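# Lay the folded necktie flat beside the basket

## Task

Lift the folded necktie out of the basket and place the whole of it on the table away from the basket. It must still be doubled over, one half resting on the other, and lie straight and flat, with no bunching, twisting, extra fold or edge-up part. The block and the ball must finish inside the basket, and the basket must sit flat on the table. Release the tie and move both grippers away at the end.

## Robot and tools

Robot: two arms, left_arm and right_arm, each with a parallel gripper. Each base sits on a tilted plate, and both plates hang from one metal frame behind the arms. A plate and its half of the frame count as part of that arm for proximity checks. Calibrated bases in the scene frame: left_arm (-0.019, +0.277, +0.150) m, quat_wxyz (+0.998, -0.066, +0.006, -0.010); right_arm (-0.054, -0.138, +0.150) m, quat_wxyz (+0.997, +0.066, +0.004, -0.030).

Frame: every hand pose, target and velocity is in the scene frame. Its origin is at table-top height, midway between the nominal bases. +z is up, +x points out over the table, and left_arm is on the +y side. Arm names do not match image sides. Printed poses can be off by a few centimetres, more at long reach. On each gripper the fingers point along its +z axis and open and close along its y axis. end_effector_position is the point between the finger pads, about 1 cm behind the tips.

Row layout, used by every motion tool: 16 plain numbers. First left_arm: x, y, z (metres), qw, qx, qy, qz (absolute orientation, w first), opening. Then the same 8 for right_arm. Both arms are always included. Position and quaternion form an absolute pose in the scene frame, not an offset. Opening runs from -1 (closed) to +1 (fully open, 0.094 m). To keep an arm still, resend the exact pose from the last result taken before it stopped, with its intended opening. To hold an orientation, repeat the same quaternion rather than copying the drifting reported one.

execute_actions(actions, cameras): actions is a list of actions. Each action is a table of up to 15 rows, one row per 1/30 s control step. A short table repeats its last row until 15 steps have run, so one action lasts 0.5 s. A target more than 0.6 m from that gripper's current position, along any of the gripper's own axes, refuses the action for both arms. If the first action fails this check against the last reported state, the whole call is refused. An empty list just returns the state and images. The result also lists end_effector_position at some steps.

move(target, speed, blend, opening_speed, blocking, cameras): each gripper follows a straight path from its current Hand target to an absolute pose. target is one 16-number row or a list of up to 15 rows, all sharing a 10 s cap.
- speed: m/s, 0.002 to 0.5, default 0.25. Rotation is limited to twice that number in rad/s. Give one value or one per target.
- blend: metres of corner rounding at intermediate targets. Default 0 stops at each target.
- opening_speed: scale units per second, at least 0.2. Use a low value to close gently.
- blocking=false returns after about 0.5 s while the move continues. A new move replaces the running one.
The result ends with a move: line. It can read done, off_target, moving, held or fault, and can name limits: paced means the pose was clipped, held means steps were withheld. Done means at rest within 10 mm and 2 degrees. Neither done nor off_target tells you about contact. Paths ignore obstacles and the other arm. Grippers lag the path, more at speed and when the arm is stretched. Faster or deeper contact means harder impacts. Keep paths away from an arm's own base, since passing near it can flip the shoulder posture.

wait(seconds 0 to 10, cameras): lets time pass while the arms hold their commands. stop(cameras): brakes a running move. zoom_image(camera, region=[x0,y0,x1,y1]): pixel region of at most 504x504 from that camera's latest image. Cameras: cam_high, cam_low, cam_roll_left, cam_roll_right, cam_left_wrist, cam_right_wrist, all 896x504. finished_scene(scene): ends scene 1 or 2 and cannot be undone. Only call it when the result will hold without the robot.

Controller behaviour: each step clips the command to within 100 mm and 20 degrees of the measured pose. Hand target in the result shows where the arm is actually being sent, so finish the rest of the motion in later calls. Friction and weight can leave a gripper a centimetre or more off target with no contact. Tool commands show the present gripper commands. A 0 opening is a real command, so resend the current value to leave a gripper unchanged.

Gripping: grip_measured uses the opening scale. Empty, it reads up to about 1.6 mm wide. Squeezing a hard part reads up to about 3 mm narrower than the part. Full force comes at about 0.05 below the touch reading (0.11 for small or round parts, much more for soft ones such as cloth). Close slowly on soft items. To release, command well above grip_measured.

Result readings: Joint velocities say "within noise" when the arm is still. Joint torques include gravity, have offsets and noise, and joints 1 to 3 wrap at ±28 N m. Joint ranges in rad: waist -2.618 to 3.054, shoulder 0 to 3.142, elbow 0 to 3.142 (straight at 2.901), wrist pitch ±1.571, wrist yaw ±1.571, wrist roll ±2.094.

Cautions: avoid drops, releasing moving parts, slams, hard hits and strong presses. Never let the arms collide with each other. The clearance check does not guard gripper-to-gripper contact. Nothing may fall or be left off the table. Brief external tugs on held or loose items can happen. Motors heat when holding loads, staying stretched or pushing against something. A MOTOR HOT line appears at 75 °C. At 90 °C that arm folds and idles for the rest of the scene. At 100 °C it drops.

Each tool is called after "Call:" as name(argument=value, ...), one argument or row to a line, values as JSON.

## Session

Scene 1 done.

Call:
execute_actions(
  actions=[],
)

Scene clock: 0.00 s.
left_arm: end_effector_position=(+0.2788, +0.4387, +0.2452) grip_measured=+1.000 end_effector_quat_wxyz=(+0.539, -0.150, +0.780, -0.282) | right_arm: end_effector_position=(+0.2176, -0.5882, +0.3639) grip_measured=+1.000 end_effector_quat_wxyz=(+0.115, +0.387, +0.893, -0.201)
Joint positions: left_arm=[0.989 1.447 0.495 0.239 1.124 0.125 0.094] | right_arm=[-0.826 2.182 2.557 -1.431 0.319 -0.155 0.094]
Joint velocities: within noise
Joint torques (N m): no reading
Heat: left arm: 33 °C; right arm: 35 °C.
Hand target: left_arm +0.2793, +0.4378, +0.2490; +0.542, -0.144, +0.778, -0.284 | right_arm +0.2176, -0.5889, +0.3777; +0.130, +0.389, +0.887, -0.210
Tool commands: left_gripper/opening=+1.0 right_gripper/opening=+1.0

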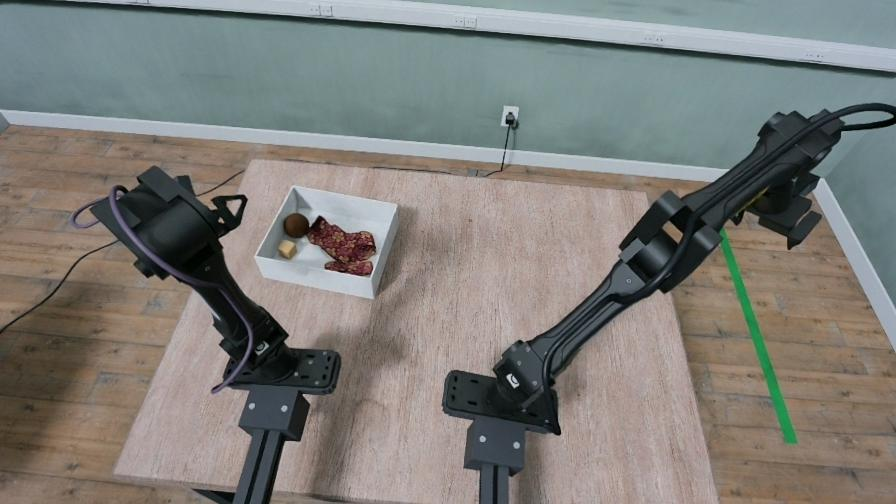

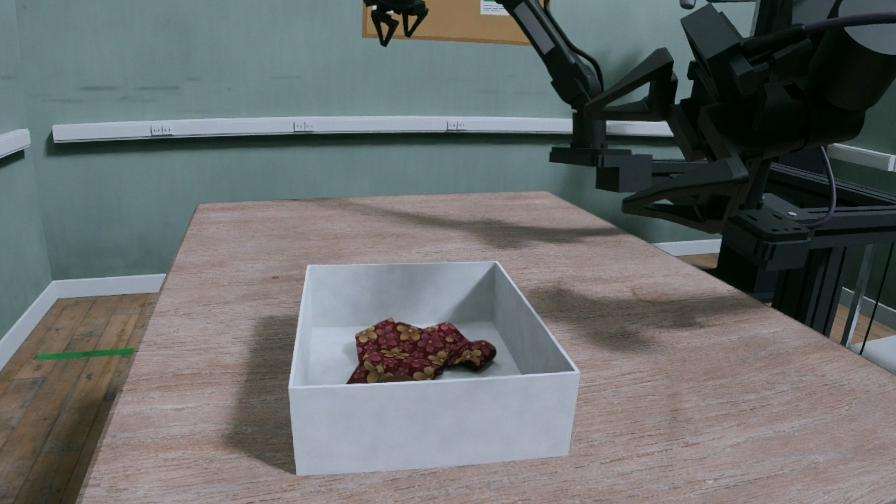

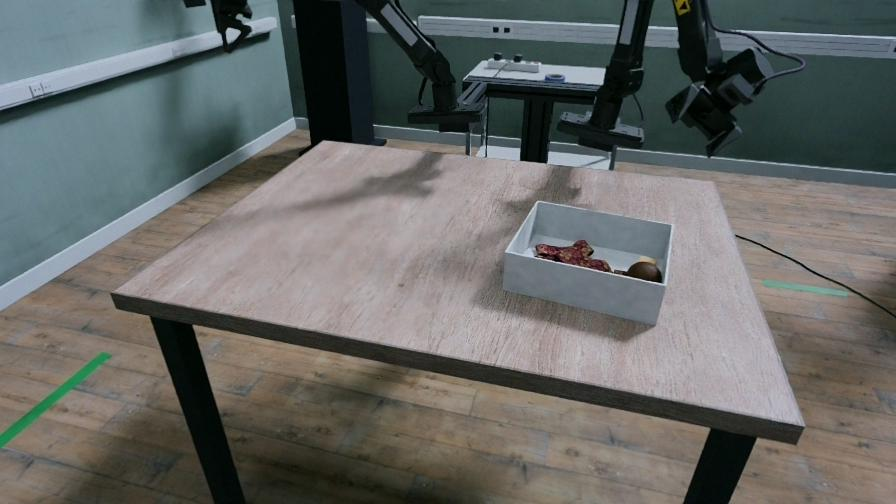

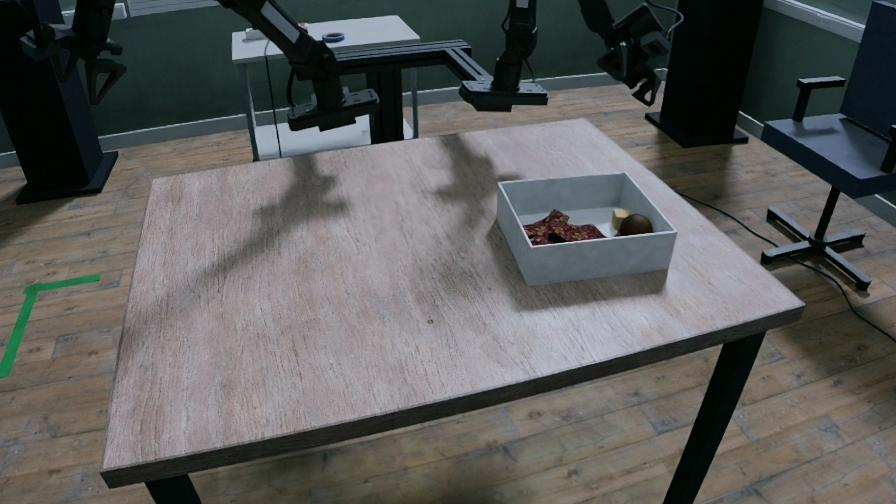

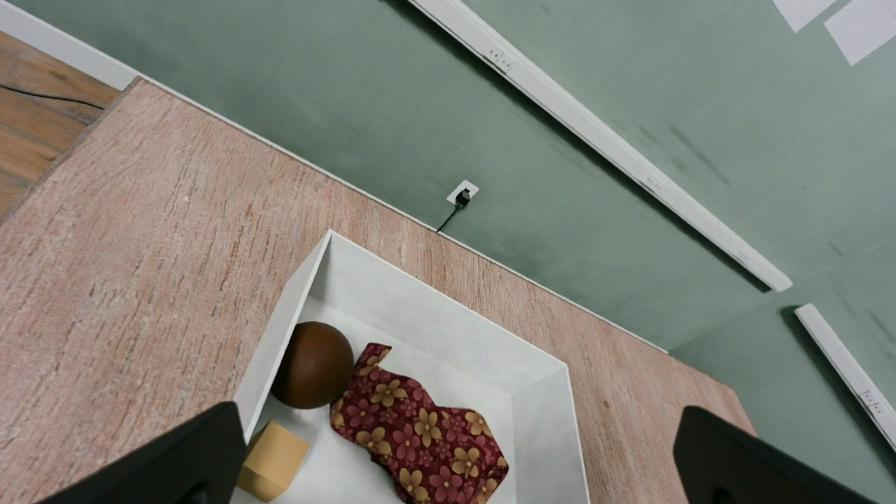

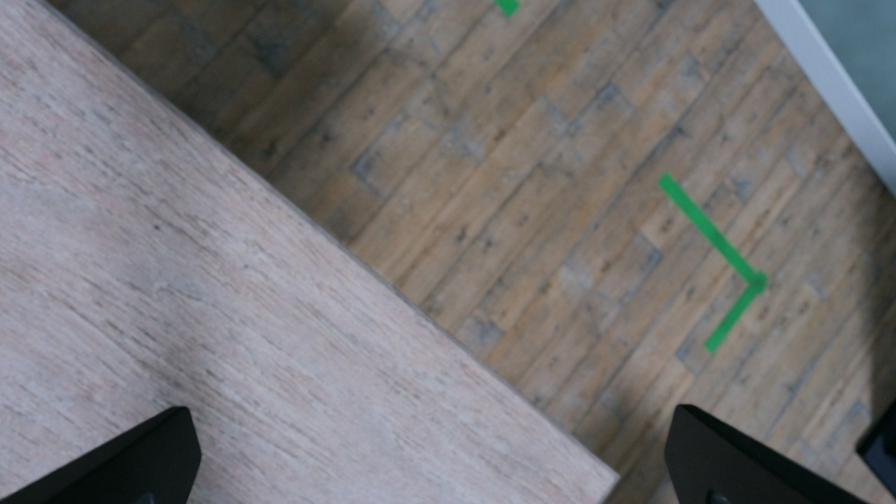

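Call:
zoom_image(
  camera="cam_high",
  region=[240, 170, 420, 310],
)

Call:
move(
  target=[
    [0.37,0.26,0.34,0.2164,0,0.9763,0,1,0.12,-0.33,0.28,0,0,1,0,0.5],
  ],
  speed=0.2,
)

Scaled by 2.800 from the camera's 896x504 image, which has a finer 1280x720 frame.

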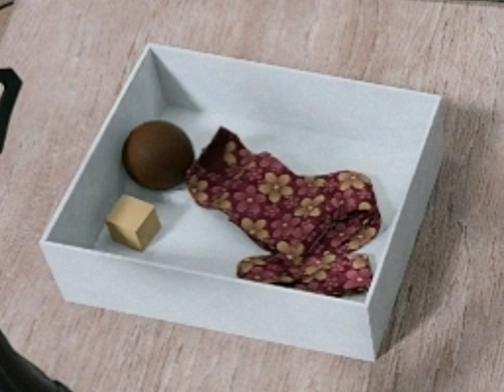

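Scene clock: 14.10 s.
left_arm: end_effector_position=(+0.3661, +0.2605, +0.3374) grip_measured=+1.000 end_effector_quat_wxyz=(+0.218, +0.001, +0.976, -0.005) | right_arm: end_effector_position=(+0.1201, -0.3357, +0.2741) grip_measured=+0.503 end_effector_quat_wxyz=(-0.010, +0.009, +1.000, +0.000)
Joint positions: left_arm=[-0.178 1.61 1.486 -1.018 -0.194 -0.125 0.094] | right_arm=[-0.67 1.416 1.242 -1.322 0.109 -0.714 0.071]
Joint velocities: within noise
Joint torques (N m): left_arm=[-1.29 -4.59 8.05 0.98 -0.11 -0.12] | right_arm=[1.44 -7.34 6.12 0.08 -0.11 -0.09]
Heat: left arm: 34 °C; right arm: 45 °C.
Hand target: left_arm +0.3700, +0.2600, +0.3399; +0.217, +0.000, +0.976, +0.000 | right_arm +0.1200, -0.3301, +0.2798; +0.000, +0.000, +1.000, +0.000
Off the commanded pose: left_arm 0.005 m, 1 deg | right_arm 0.008 m, 2 deg.
move: done

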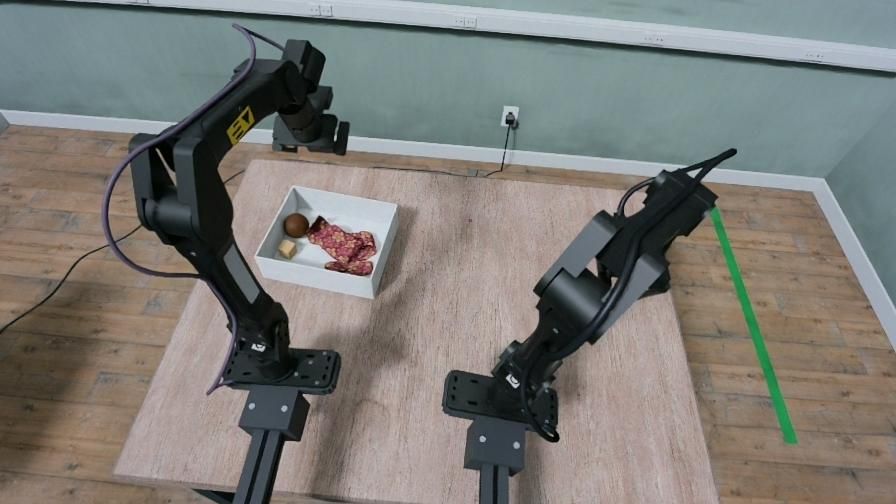

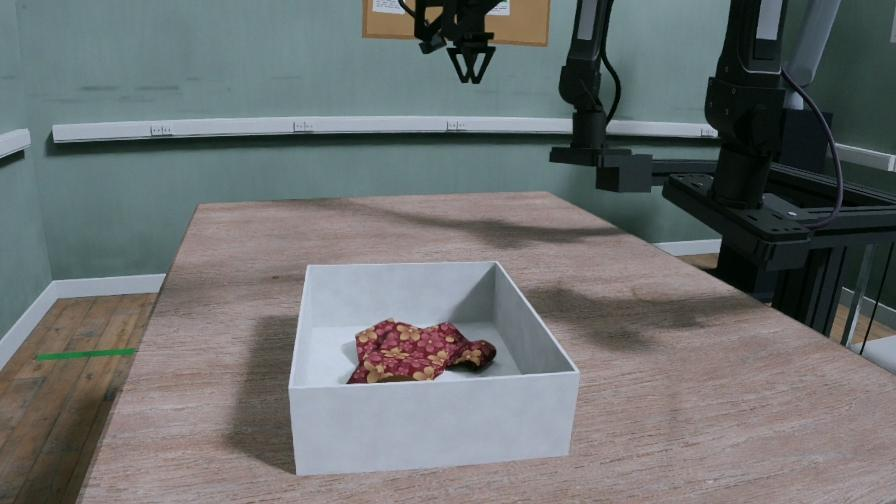

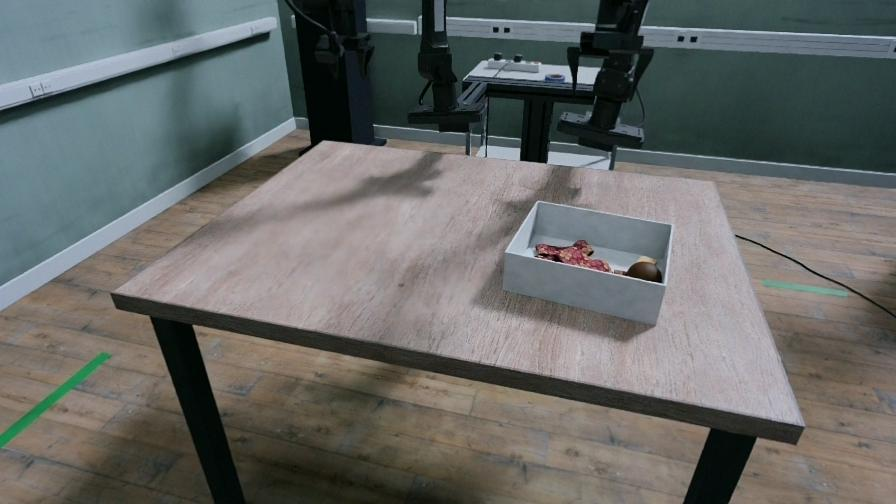

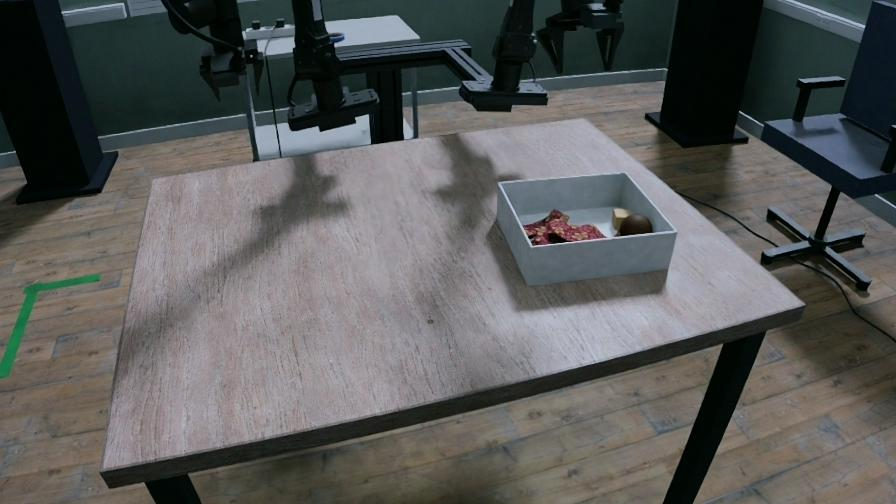

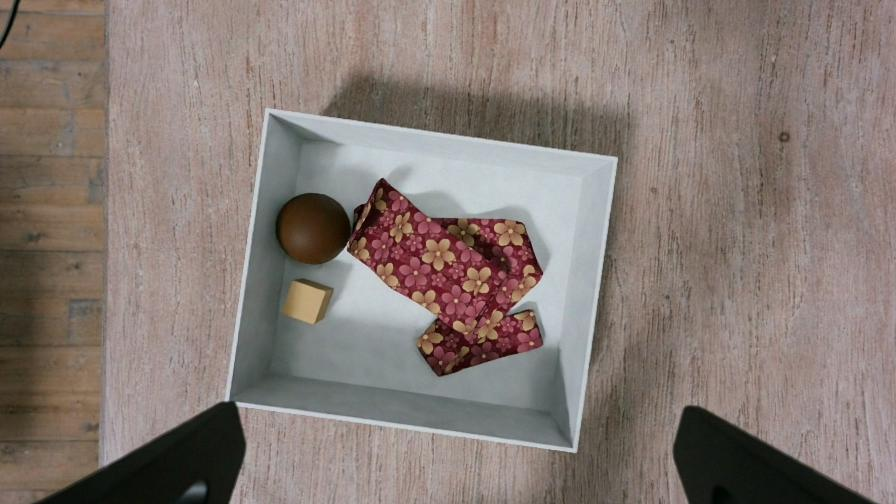

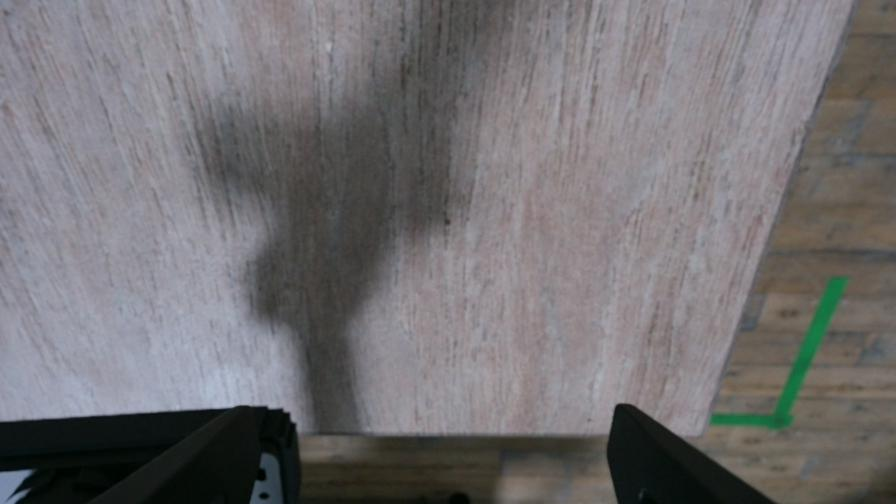

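Call:
zoom_image(
  camera="cam_left_wrist",
  region=[220, 90, 640, 460],
)

Scaled by 1.200 from the camera's 896x504 image, which has a finer 1280x720 frame.

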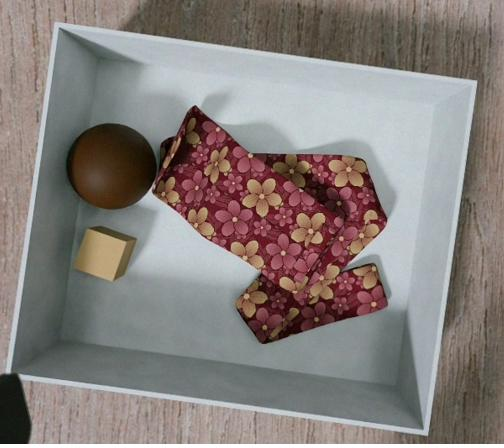

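Call:
move(
  target=[
    [0.322,0.19,0.20,0,-0.7373,0.6756,0,1,0.12,-0.33,0.28,0,0,1,0,0.5],
  ],
  speed=0.15,
  cameras=["cam_left_wrist","cam_high"],
)

Call:
zoom_image(
  camera="cam_left_wrist",
  region=[200, 0, 700, 500],
)

Scene clock: 49.47 s.
left_arm: end_effector_position=(+0.3275, +0.1926, +0.2123) grip_measured=+1.000 end_effector_quat_wxyz=(-0.008, +0.739, -0.674, +0.014) | right_arm: end_effector_position=(+0.1202, -0.3356, +0.2741) grip_measured=+0.503 end_effector_quat_wxyz=(-0.010, +0.009, +1.000, +0.001)
Joint positions: left_arm=[-0.307 1.925 1.428 -1.07 -0.133 -1.988 0.094] | right_arm=[-0.67 1.416 1.242 -1.322 0.108 -0.715 0.071]
Joint velocities: within noise
Joint torques (N m): left_arm=[-1.51 -6.05 3.66 0.32 0 -0.09] | right_arm=[1.57 -7.27 6.08 0.11 -0.09 -0.09]
Heat: left arm: 37 °C; right arm: 40 °C.
Hand target: left_arm +0.3217, +0.1903, +0.2003; +0.000, +0.737, -0.676, +0.000 | right_arm +0.1200, -0.3301, +0.2798; +0.000, +0.000, +1.000, +0.000
Off the commanded pose: left_arm 0.014 m, 2 deg | right_arm 0.008 m, 2 deg.
move: off_target (left_arm)
Images, in order (width x height): cam_high 896x504, cam_left_wrist 896x504.

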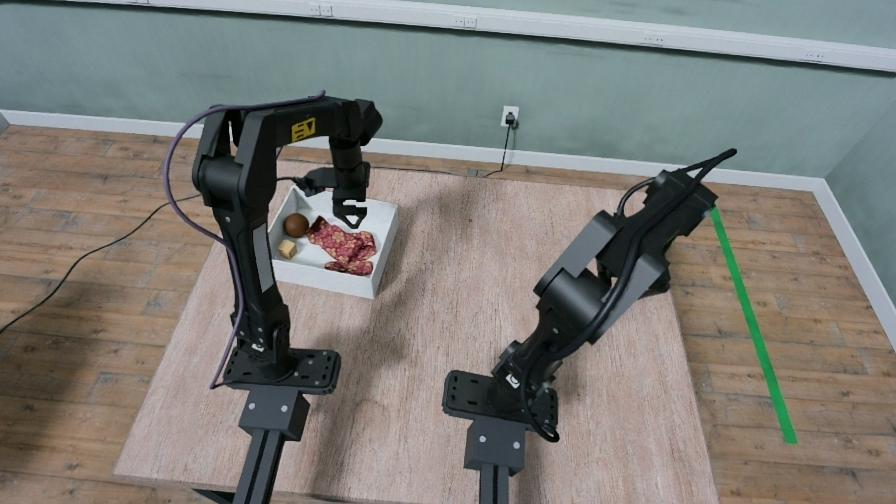

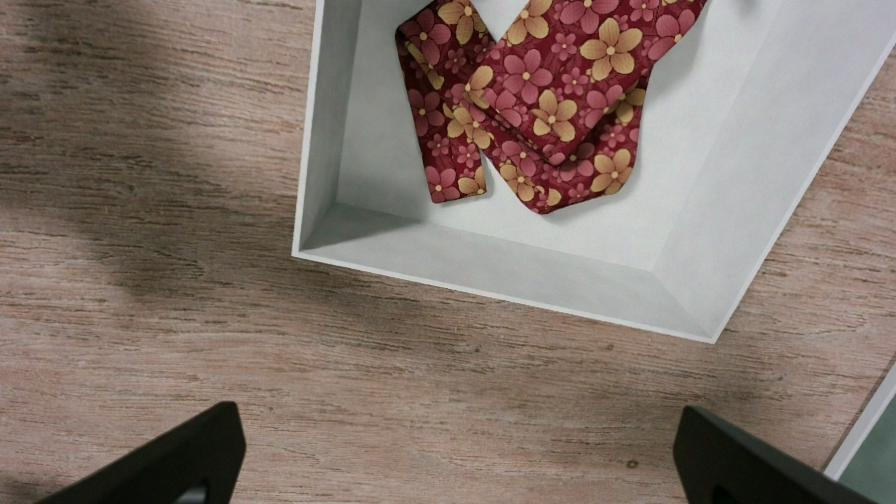

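Scaled by 1.008 from the camera's 896x504 image, which has a finer 1280x720 frame.

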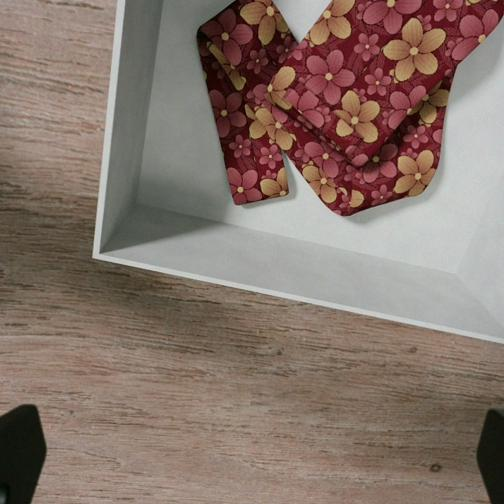

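Call:
move(
  target=[
    [0.321,0.178,0.10,0,-0.7373,0.6756,0,0.25,0.12,-0.33,0.28,0,0,1,0,0.5],
  ],
  speed=0.12,
  cameras=["cam_left_wrist","cam_roll_left"],
)

Scene clock: 73.70 s.
left_arm: end_effector_position=(+0.3276, +0.1784, +0.1102) grip_measured=+0.252 end_effector_quat_wxyz=(-0.007, +0.739, -0.674, +0.012) | right_arm: end_effector_position=(+0.1202, -0.3356, +0.2741) grip_measured=+0.503 end_effector_quat_wxyz=(-0.010, +0.009, +1.000, +0.001)
Joint positions: left_arm=[-0.307 2.103 1.24 -0.711 -0.132 -1.989 0.059] | right_arm=[-0.67 1.416 1.242 -1.322 0.108 -0.715 0.071]
Joint velocities: within noise
Joint torques (N m): left_arm=[-0.99 -6.83 3.62 0.34 0.04 -0.02] | right_arm=[1.43 -7.27 6.08 0.12 -0.09 -0.09]
Heat: left arm: 35 °C; right arm: 39 °C.
Hand target: left_arm +0.3209, +0.1782, +0.1003; +0.000, +0.737, -0.675, +0.000 | right_arm +0.1200, -0.3301, +0.2798; +0.000, +0.000, +1.000, +0.000
Off the commanded pose: left_arm 0.012 m, 2 deg | right_arm 0.008 m, 2 deg.
move: off_target (left_arm)
Images, in order (width x height): cam_roll_left 896x504, cam_left_wrist 896x504.

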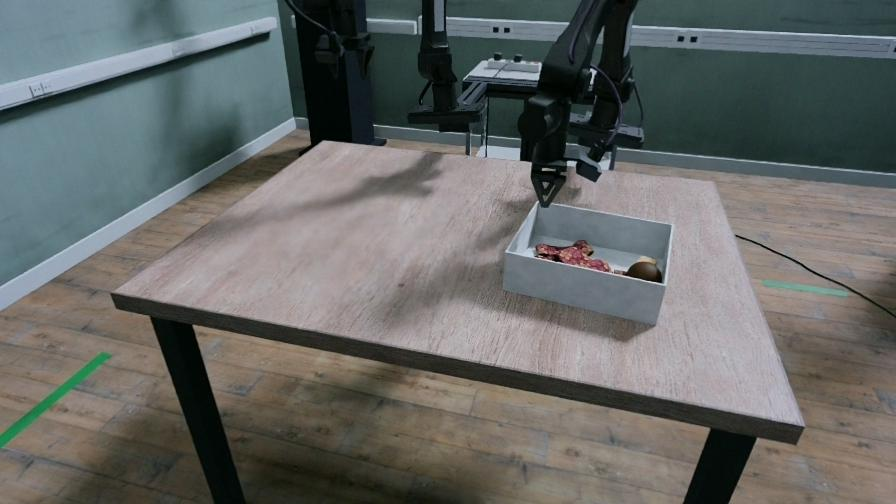

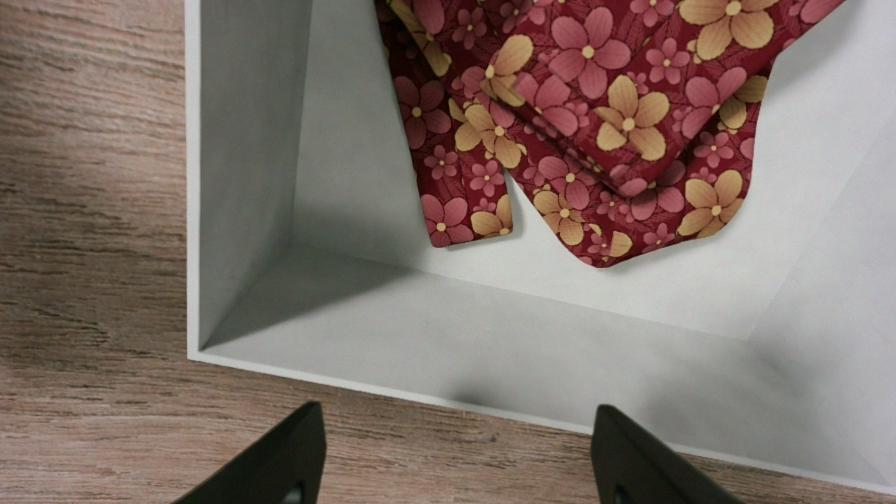

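Call:
move(
  target=[
    [0.323,0.173,0.015,0,-0.7373,0.6756,0,0.0,0.12,-0.33,0.28,0,0,1,0,0.5],
  ],
  speed=0.08,
  cameras=["cam_left_wrist","cam_low"],
)

Scene clock: 89.97 s.
left_arm: end_effector_position=(+0.3303, +0.1740, +0.0280) grip_measured=+0.001 end_effector_quat_wxyz=(-0.008, +0.739, -0.674, +0.008) | right_arm: end_effector_position=(+0.1202, -0.3356, +0.2741) grip_measured=+0.503 end_effector_quat_wxyz=(-0.010, +0.009, +1.000, +0.001)
Joint positions: left_arm=[-0.29 2.325 1.206 -0.458 -0.136 -1.972 0.047] | right_arm=[-0.67 1.416 1.242 -1.322 0.108 -0.715 0.071]
Joint velocities: within noise
Joint torques (N m): left_arm=[-1.33 -6.61 2.85 0.47 0.11 -0.03] | right_arm=[1.4 -7.36 6.11 0.1 -0.09 -0.12]
Heat: left arm: 39 °C; right arm: 39 °C.
Hand target: left_arm +0.3226, +0.1731, +0.0155; +0.000, +0.737, -0.676, +0.000 | right_arm +0.1200, -0.3301, +0.2798; +0.000, +0.000, +1.000, +0.000
Off the commanded pose: left_arm 0.015 m, 1 deg | right_arm 0.008 m, 2 deg.
move: off_target (left_arm)
Images, in order (width x height): cam_low 896x504, cam_left_wrist 896x504.

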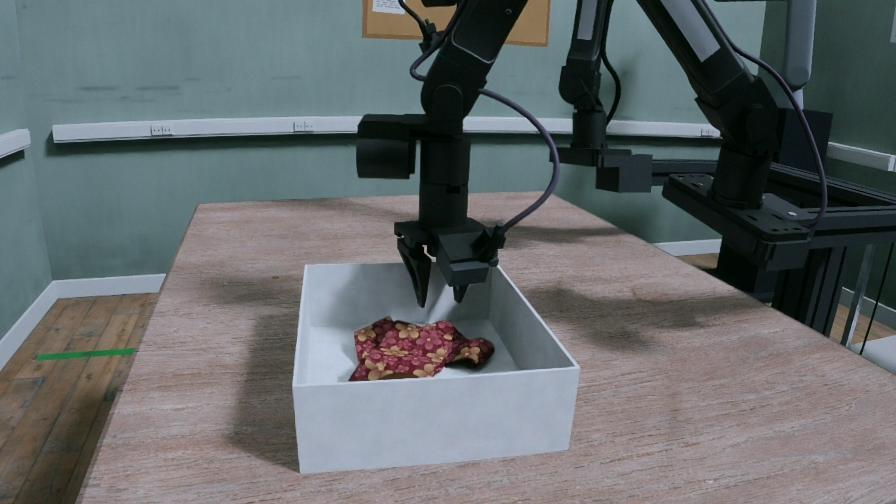

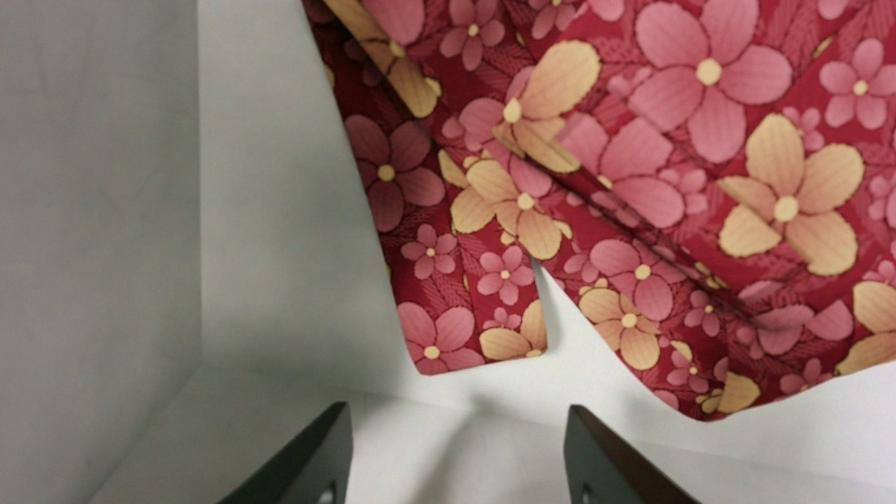

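Call:
move(
  target=[
    [0.327,0.170,0.00,0,-0.7373,0.6756,0,0.0,0.12,-0.33,0.28,0,0,1,0,0.5],
  ],
  speed=0.05,
  cameras=["cam_left_wrist"],
)

Scene clock: 102.40 s.
left_arm: end_effector_position=(+0.3246, +0.1735, +0.0094) grip_measured=+0.001 end_effector_quat_wxyz=(-0.004, +0.737, -0.676, -0.002) | right_arm: end_effector_position=(+0.1202, -0.3356, +0.2741) grip_measured=+0.503 end_effector_quat_wxyz=(-0.010, +0.009, +1.000, +0.001)
Joint positions: left_arm=[-0.29 2.379 1.206 -0.425 -0.137 -1.97 0.047] | right_arm=[-0.67 1.416 1.242 -1.322 0.108 -0.715 0.071]
Joint velocities: within noise
Joint torques (N m): left_arm=[-1.18 -6.69 4.89 0.41 0.06 0.02] | right_arm=[1.51 -7.38 6.05 0.09 -0.09 -0.1]
Heat: left arm: 37 °C; right arm: 39 °C.
Hand target: left_arm +0.3267, +0.1701, +0.0003; +0.000, +0.737, -0.676, +0.000 | right_arm +0.1200, -0.3301, +0.2798; +0.000, +0.000, +1.000, +0.000
Off the commanded pose: left_arm 0.010 m, 0 deg | right_arm 0.008 m, 2 deg.
move: done
Images, in order (width x height): cam_left_wrist 896x504.

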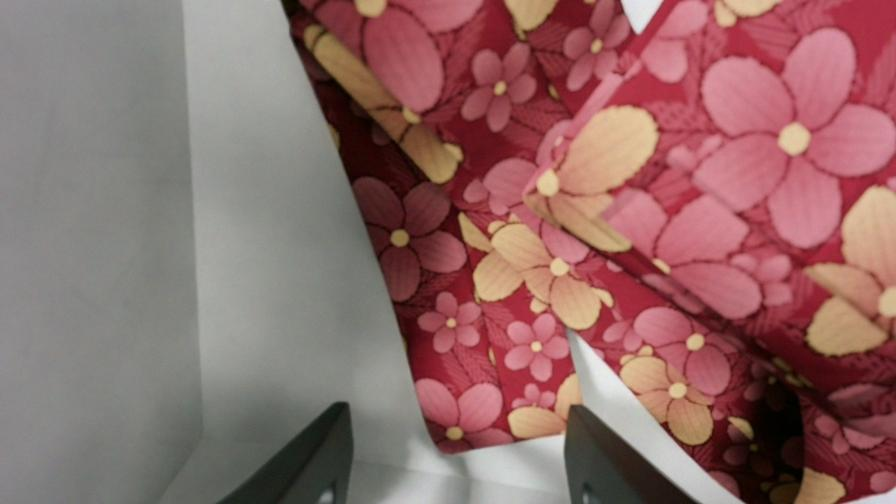

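Call:
move(
  target=[
    [0.336,0.169,0.02,0,-0.7373,0.6756,0,0.0,0.12,-0.33,0.28,0,0,1,0,0.5],
    [0.336,0.169,-0.004,0,-0.7373,0.6756,0,0.0,0.12,-0.33,0.28,0,0,1,0,0.5],
  ],
  speed=0.05,
  cameras=["cam_left_wrist"],
)

Scene clock: 120.67 s.
left_arm: end_effector_position=(+0.3315, +0.1730, +0.0048) grip_measured=+0.001 end_effector_quat_wxyz=(-0.001, +0.738, -0.675, -0.003) | right_arm: end_effector_position=(+0.1202, -0.3356, +0.2741) grip_measured=+0.503 end_effector_quat_wxyz=(-0.010, +0.009, +1.000, +0.001)
Joint positions: left_arm=[-0.282 2.411 1.25 -0.441 -0.134 -1.964 0.047] | right_arm=[-0.67 1.416 1.242 -1.322 0.108 -0.715 0.071]
Joint velocities: within noise
Joint torques (N m): left_arm=[-1.18 -7.05 5.15 0.41 0.11 0] | right_arm=[1.58 -7.3 6.15 0.08 -0.11 -0.11]
Heat: left arm: 37 °C; right arm: 39 °C.
Hand target: left_arm +0.3356, +0.1691, -0.0037; +0.000, +0.737, -0.676, +0.000 | right_arm +0.1200, -0.3301, +0.2798; +0.000, +0.000, +1.000, +0.000
Off the commanded pose: left_arm 0.011 m, 0 deg | right_arm 0.008 m, 2 deg.
move: off_target (left_arm)
Images, in order (width x height): cam_left_wrist 896x504.

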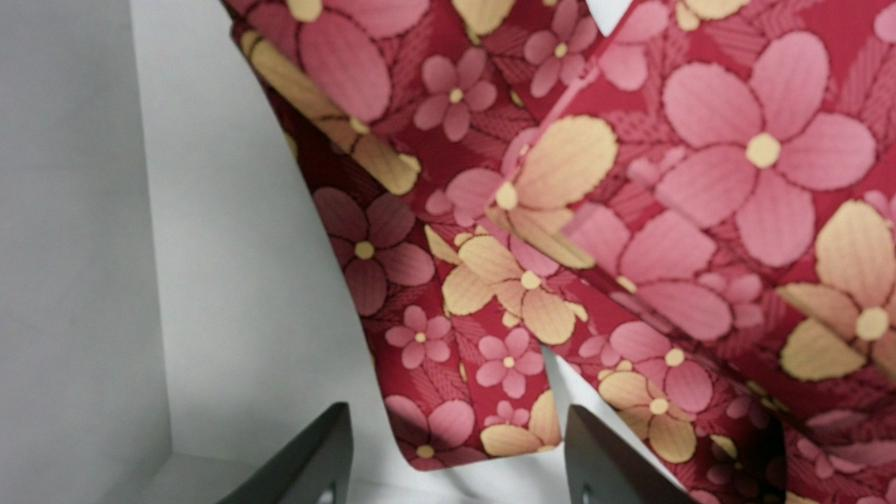

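Call:
move(
  target=[
    [0.337,0.169,-0.022,0,-0.7373,0.6756,0,0.0,0.12,-0.33,0.28,0,0,1,0,0.5],
  ],
  speed=0.05,
  cameras=["cam_left_wrist"],
)

Scene clock: 131.20 s.
left_arm: end_effector_position=(+0.3333, +0.1711, -0.0103) grip_measured=+0.001 end_effector_quat_wxyz=(-0.001, +0.736, -0.676, -0.003) | right_arm: end_effector_position=(+0.1202, -0.3356, +0.2741) grip_measured=+0.503 end_effector_quat_wxyz=(-0.010, +0.009, +1.000, +0.001)
Joint positions: left_arm=[-0.28 2.461 1.265 -0.405 -0.134 -1.959 0.047] | right_arm=[-0.67 1.416 1.242 -1.322 0.108 -0.715 0.071]
Joint velocities: within noise
Joint torques (N m): left_arm=[-1.02 -6.75 4.77 0.52 0.03 0.03] | right_arm=[1.5 -7.3 6.12 0.11 -0.07 -0.11]
Heat: left arm: 39 °C; right arm: 39 °C.
Hand target: left_arm +0.3365, +0.1692, -0.0216; +0.000, +0.737, -0.676, +0.000 | right_arm +0.1200, -0.3301, +0.2798; +0.000, +0.000, +1.000, +0.000
Off the commanded pose: left_arm 0.012 m, 0 deg | right_arm 0.008 m, 2 deg.
move: off_target (left_arm)
Images, in order (width x height): cam_left_wrist 896x504.

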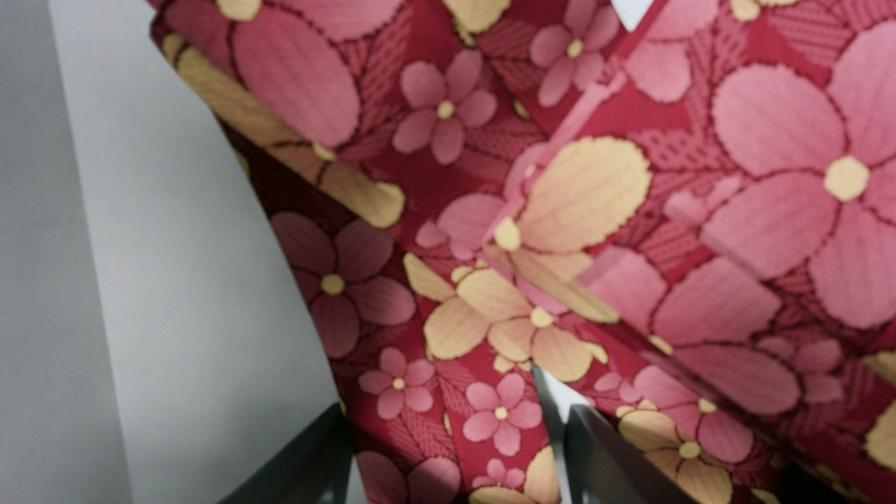

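Call:
move(
  target=[
    [0.337,0.169,-0.022,0,-0.7373,0.6756,0,-1,0.12,-0.33,0.28,0,0,1,0,0.5],
  ],
  speed=0.05,
  opening_speed=0.5,
  cameras=["cam_left_wrist"],
)

Scene clock: 141.77 s.
left_arm: end_effector_position=(+0.3397, +0.1698, -0.0106) grip_measured=-0.895 end_effector_quat_wxyz=(-0.006, +0.738, -0.675, +0.007) | right_arm: end_effector_position=(+0.1202, -0.3356, +0.2741) grip_measured=+0.503 end_effector_quat_wxyz=(-0.010, +0.009, +1.000, +0.001)
Joint positions: left_arm=[-0.278 2.464 1.27 -0.384 -0.134 -1.958 0.005] | right_arm=[-0.67 1.416 1.242 -1.322 0.108 -0.715 0.071]
Joint velocities: within noise
Joint torques (N m): left_arm=[-1.09 -7.19 4.62 0.3 0.07 0.01] | right_arm=[1.5 -7.36 6.06 0.09 -0.08 -0.11]
Heat: left arm: 40 °C; right arm: 39 °C.
Hand target: left_arm +0.3367, +0.1691, -0.0216; +0.000, +0.737, -0.676, +0.000 | right_arm +0.1200, -0.3301, +0.2798; +0.000, +0.000, +1.000, +0.000
Off the commanded pose: left_arm 0.012 m, 1 deg | right_arm 0.008 m, 2 deg.
move: off_target (left_arm)
Images, in order (width x height): cam_left_wrist 896x504.

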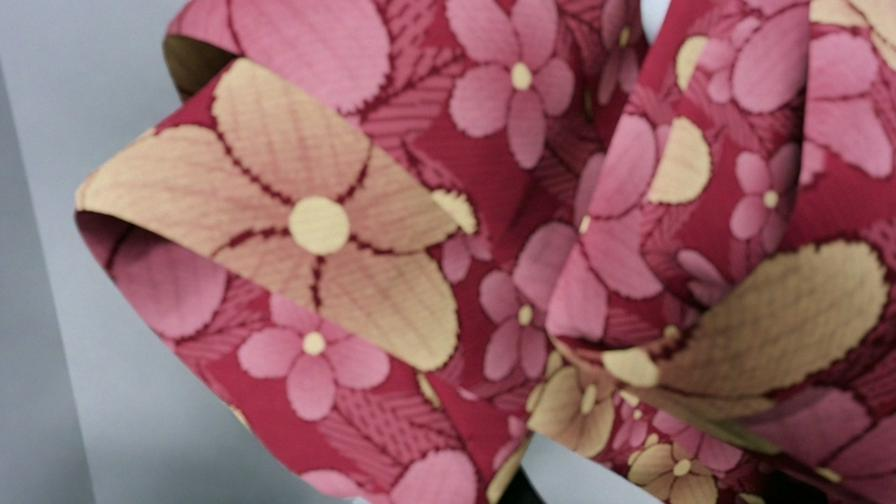

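Call:
move(
  target=[
    [0.335,0.18,0.12,0,-0.7373,0.6756,0,-1,0.12,-0.33,0.28,0,0,1,0,0.5],
    [0.33,0.20,0.36,0,-0.7373,0.6756,0,-1,0.12,-0.33,0.28,0,0,1,0,0.5],
  ],
  speed=0.1,
)

Scene clock: 170.50 s.
left_arm: end_effector_position=(+0.3338, +0.2002, +0.3428) grip_measured=-0.898 end_effector_quat_wxyz=(-0.015, +0.739, -0.673, +0.035) | right_arm: end_effector_position=(+0.1202, -0.3356, +0.2741) grip_measured=+0.503 end_effector_quat_wxyz=(-0.010, +0.009, +1.000, +0.001)
Joint positions: left_arm=[-0.327 1.914 1.935 -1.548 -0.13 -2.003 0.005] | right_arm=[-0.67 1.416 1.242 -1.322 0.108 -0.715 0.071]
Joint velocities: within noise
Joint torques (N m): left_arm=[-1.83 -9.73 6.94 0.06 0.05 -0.06] | right_arm=[1.43 -7.28 6.13 0.11 -0.08 -0.1]
Heat: left arm: 40 °C; right arm: 39 °C.
Hand target: left_arm +0.3297, +0.2001, +0.3590; -0.022, +0.736, -0.675, +0.050 | right_arm +0.1200, -0.3301, +0.2798; +0.000, +0.000, +1.000, +0.000
Off the commanded pose: left_arm 0.018 m, 4 deg | right_arm 0.008 m, 2 deg.
joint sent to its limit (left arm) — joint 4 (wrist pitch), lower limit. The joint targets are off in orientation, not in position.
move: off_target (left_arm)

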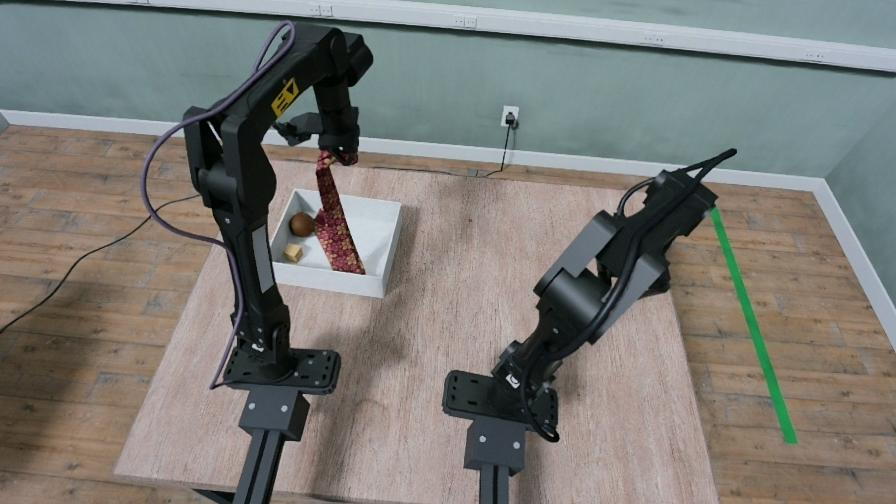

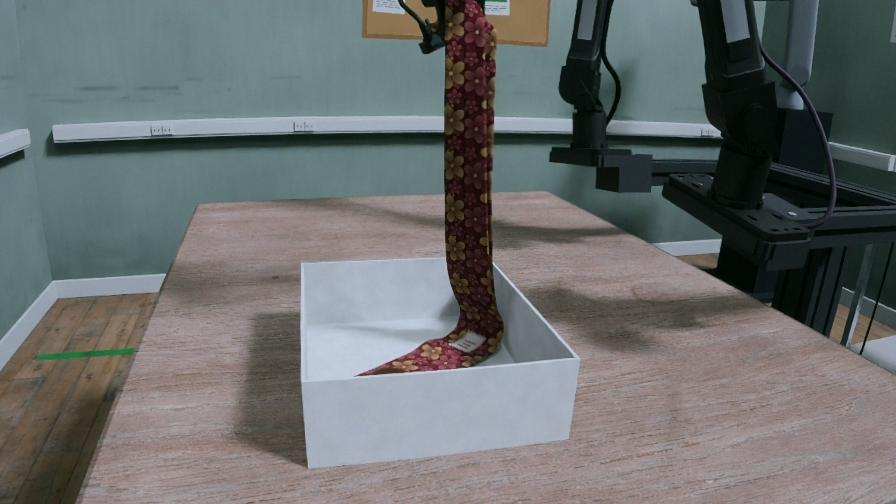

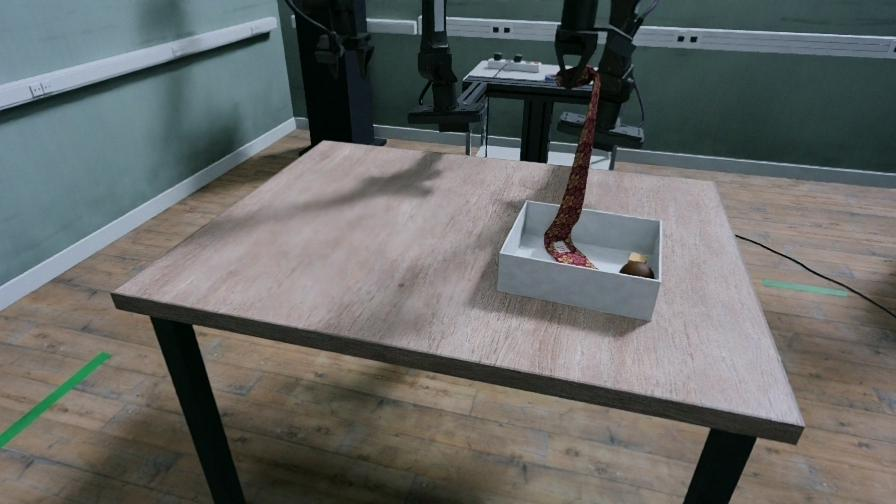

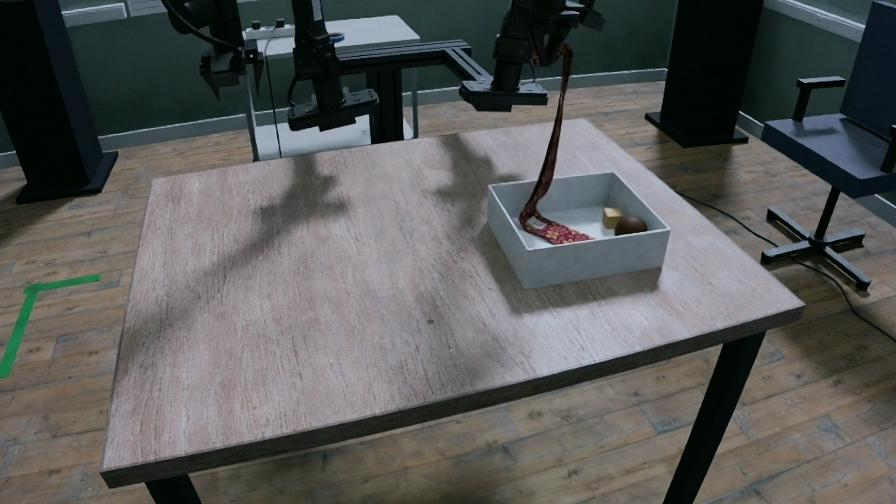

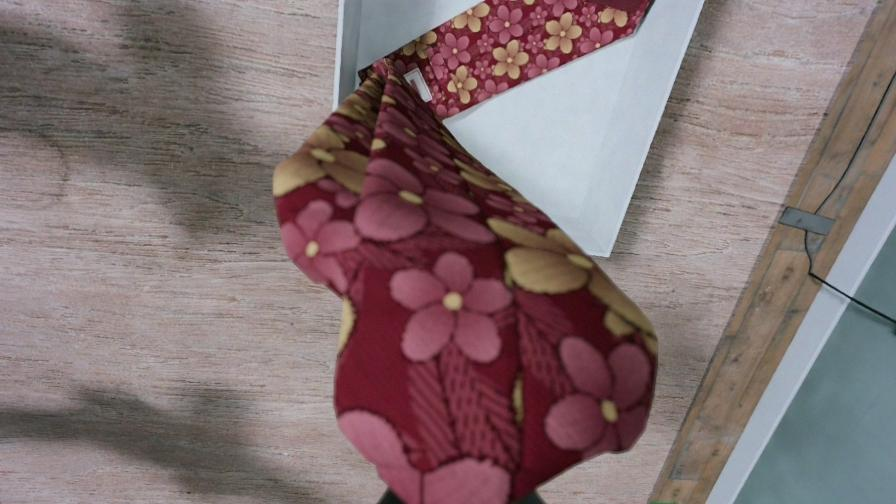

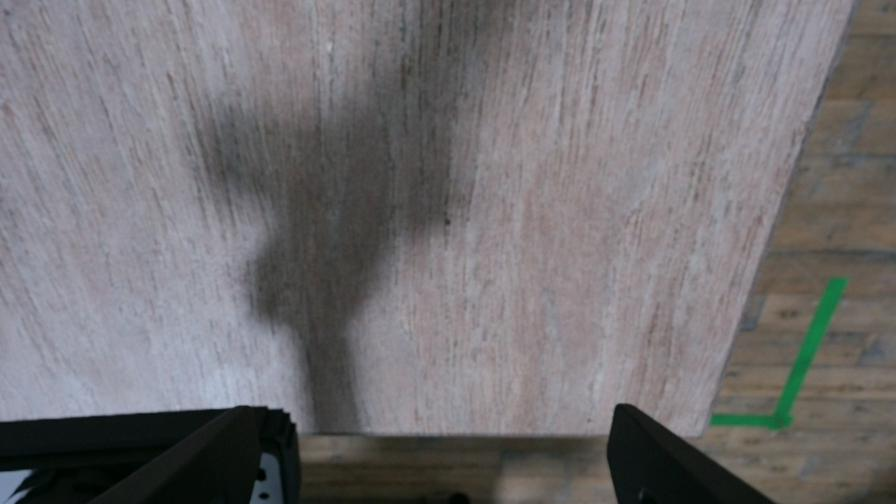

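Call:
zoom_image(
  camera="cam_low",
  region=[400, 0, 540, 200],
)

Call:
zoom_image(
  camera="cam_low",
  region=[330, 200, 540, 400],
)

Call:
zoom_image(
  camera="cam_high",
  region=[270, 130, 420, 300],
)

Call:
zoom_image(
  camera="cam_roll_left",
  region=[520, 60, 660, 290],
)

Scaled by 2.520 from the camera's 896x504 image, which has a finer 1280x720 frame.

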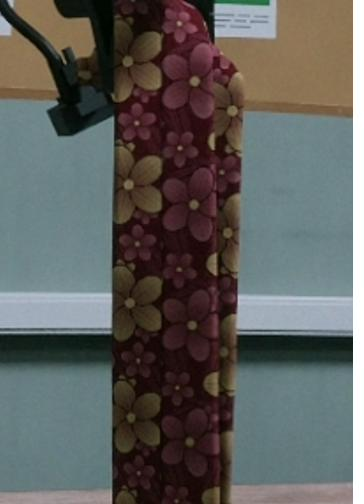

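Scaled by 2.400 from the camera's 896x504 image, which has a finer 1280x720 frame.

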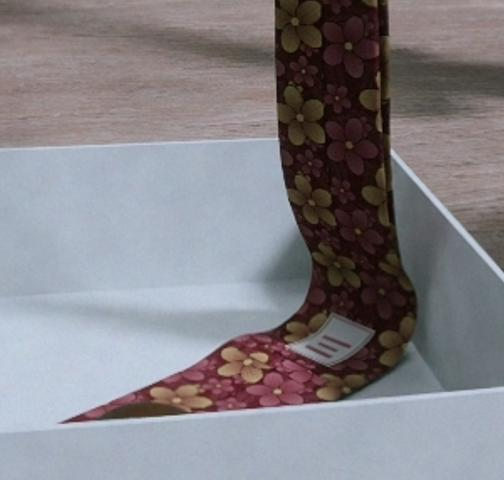

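Scaled by 2.965 from the camera's 896x504 image, which has a finer 1280x720 frame.

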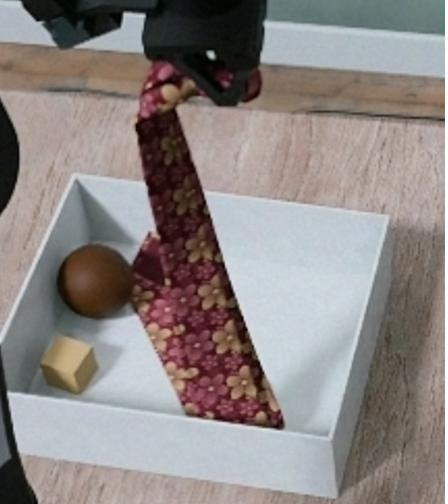

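Scaled by 2.191 from the camera's 896x504 image, which has a finer 1280x720 frame.

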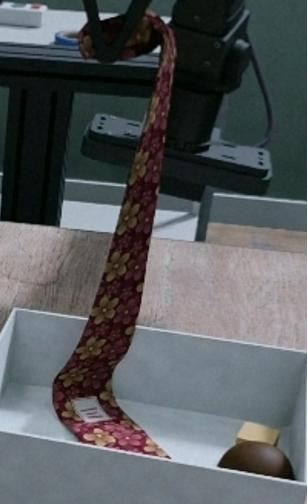

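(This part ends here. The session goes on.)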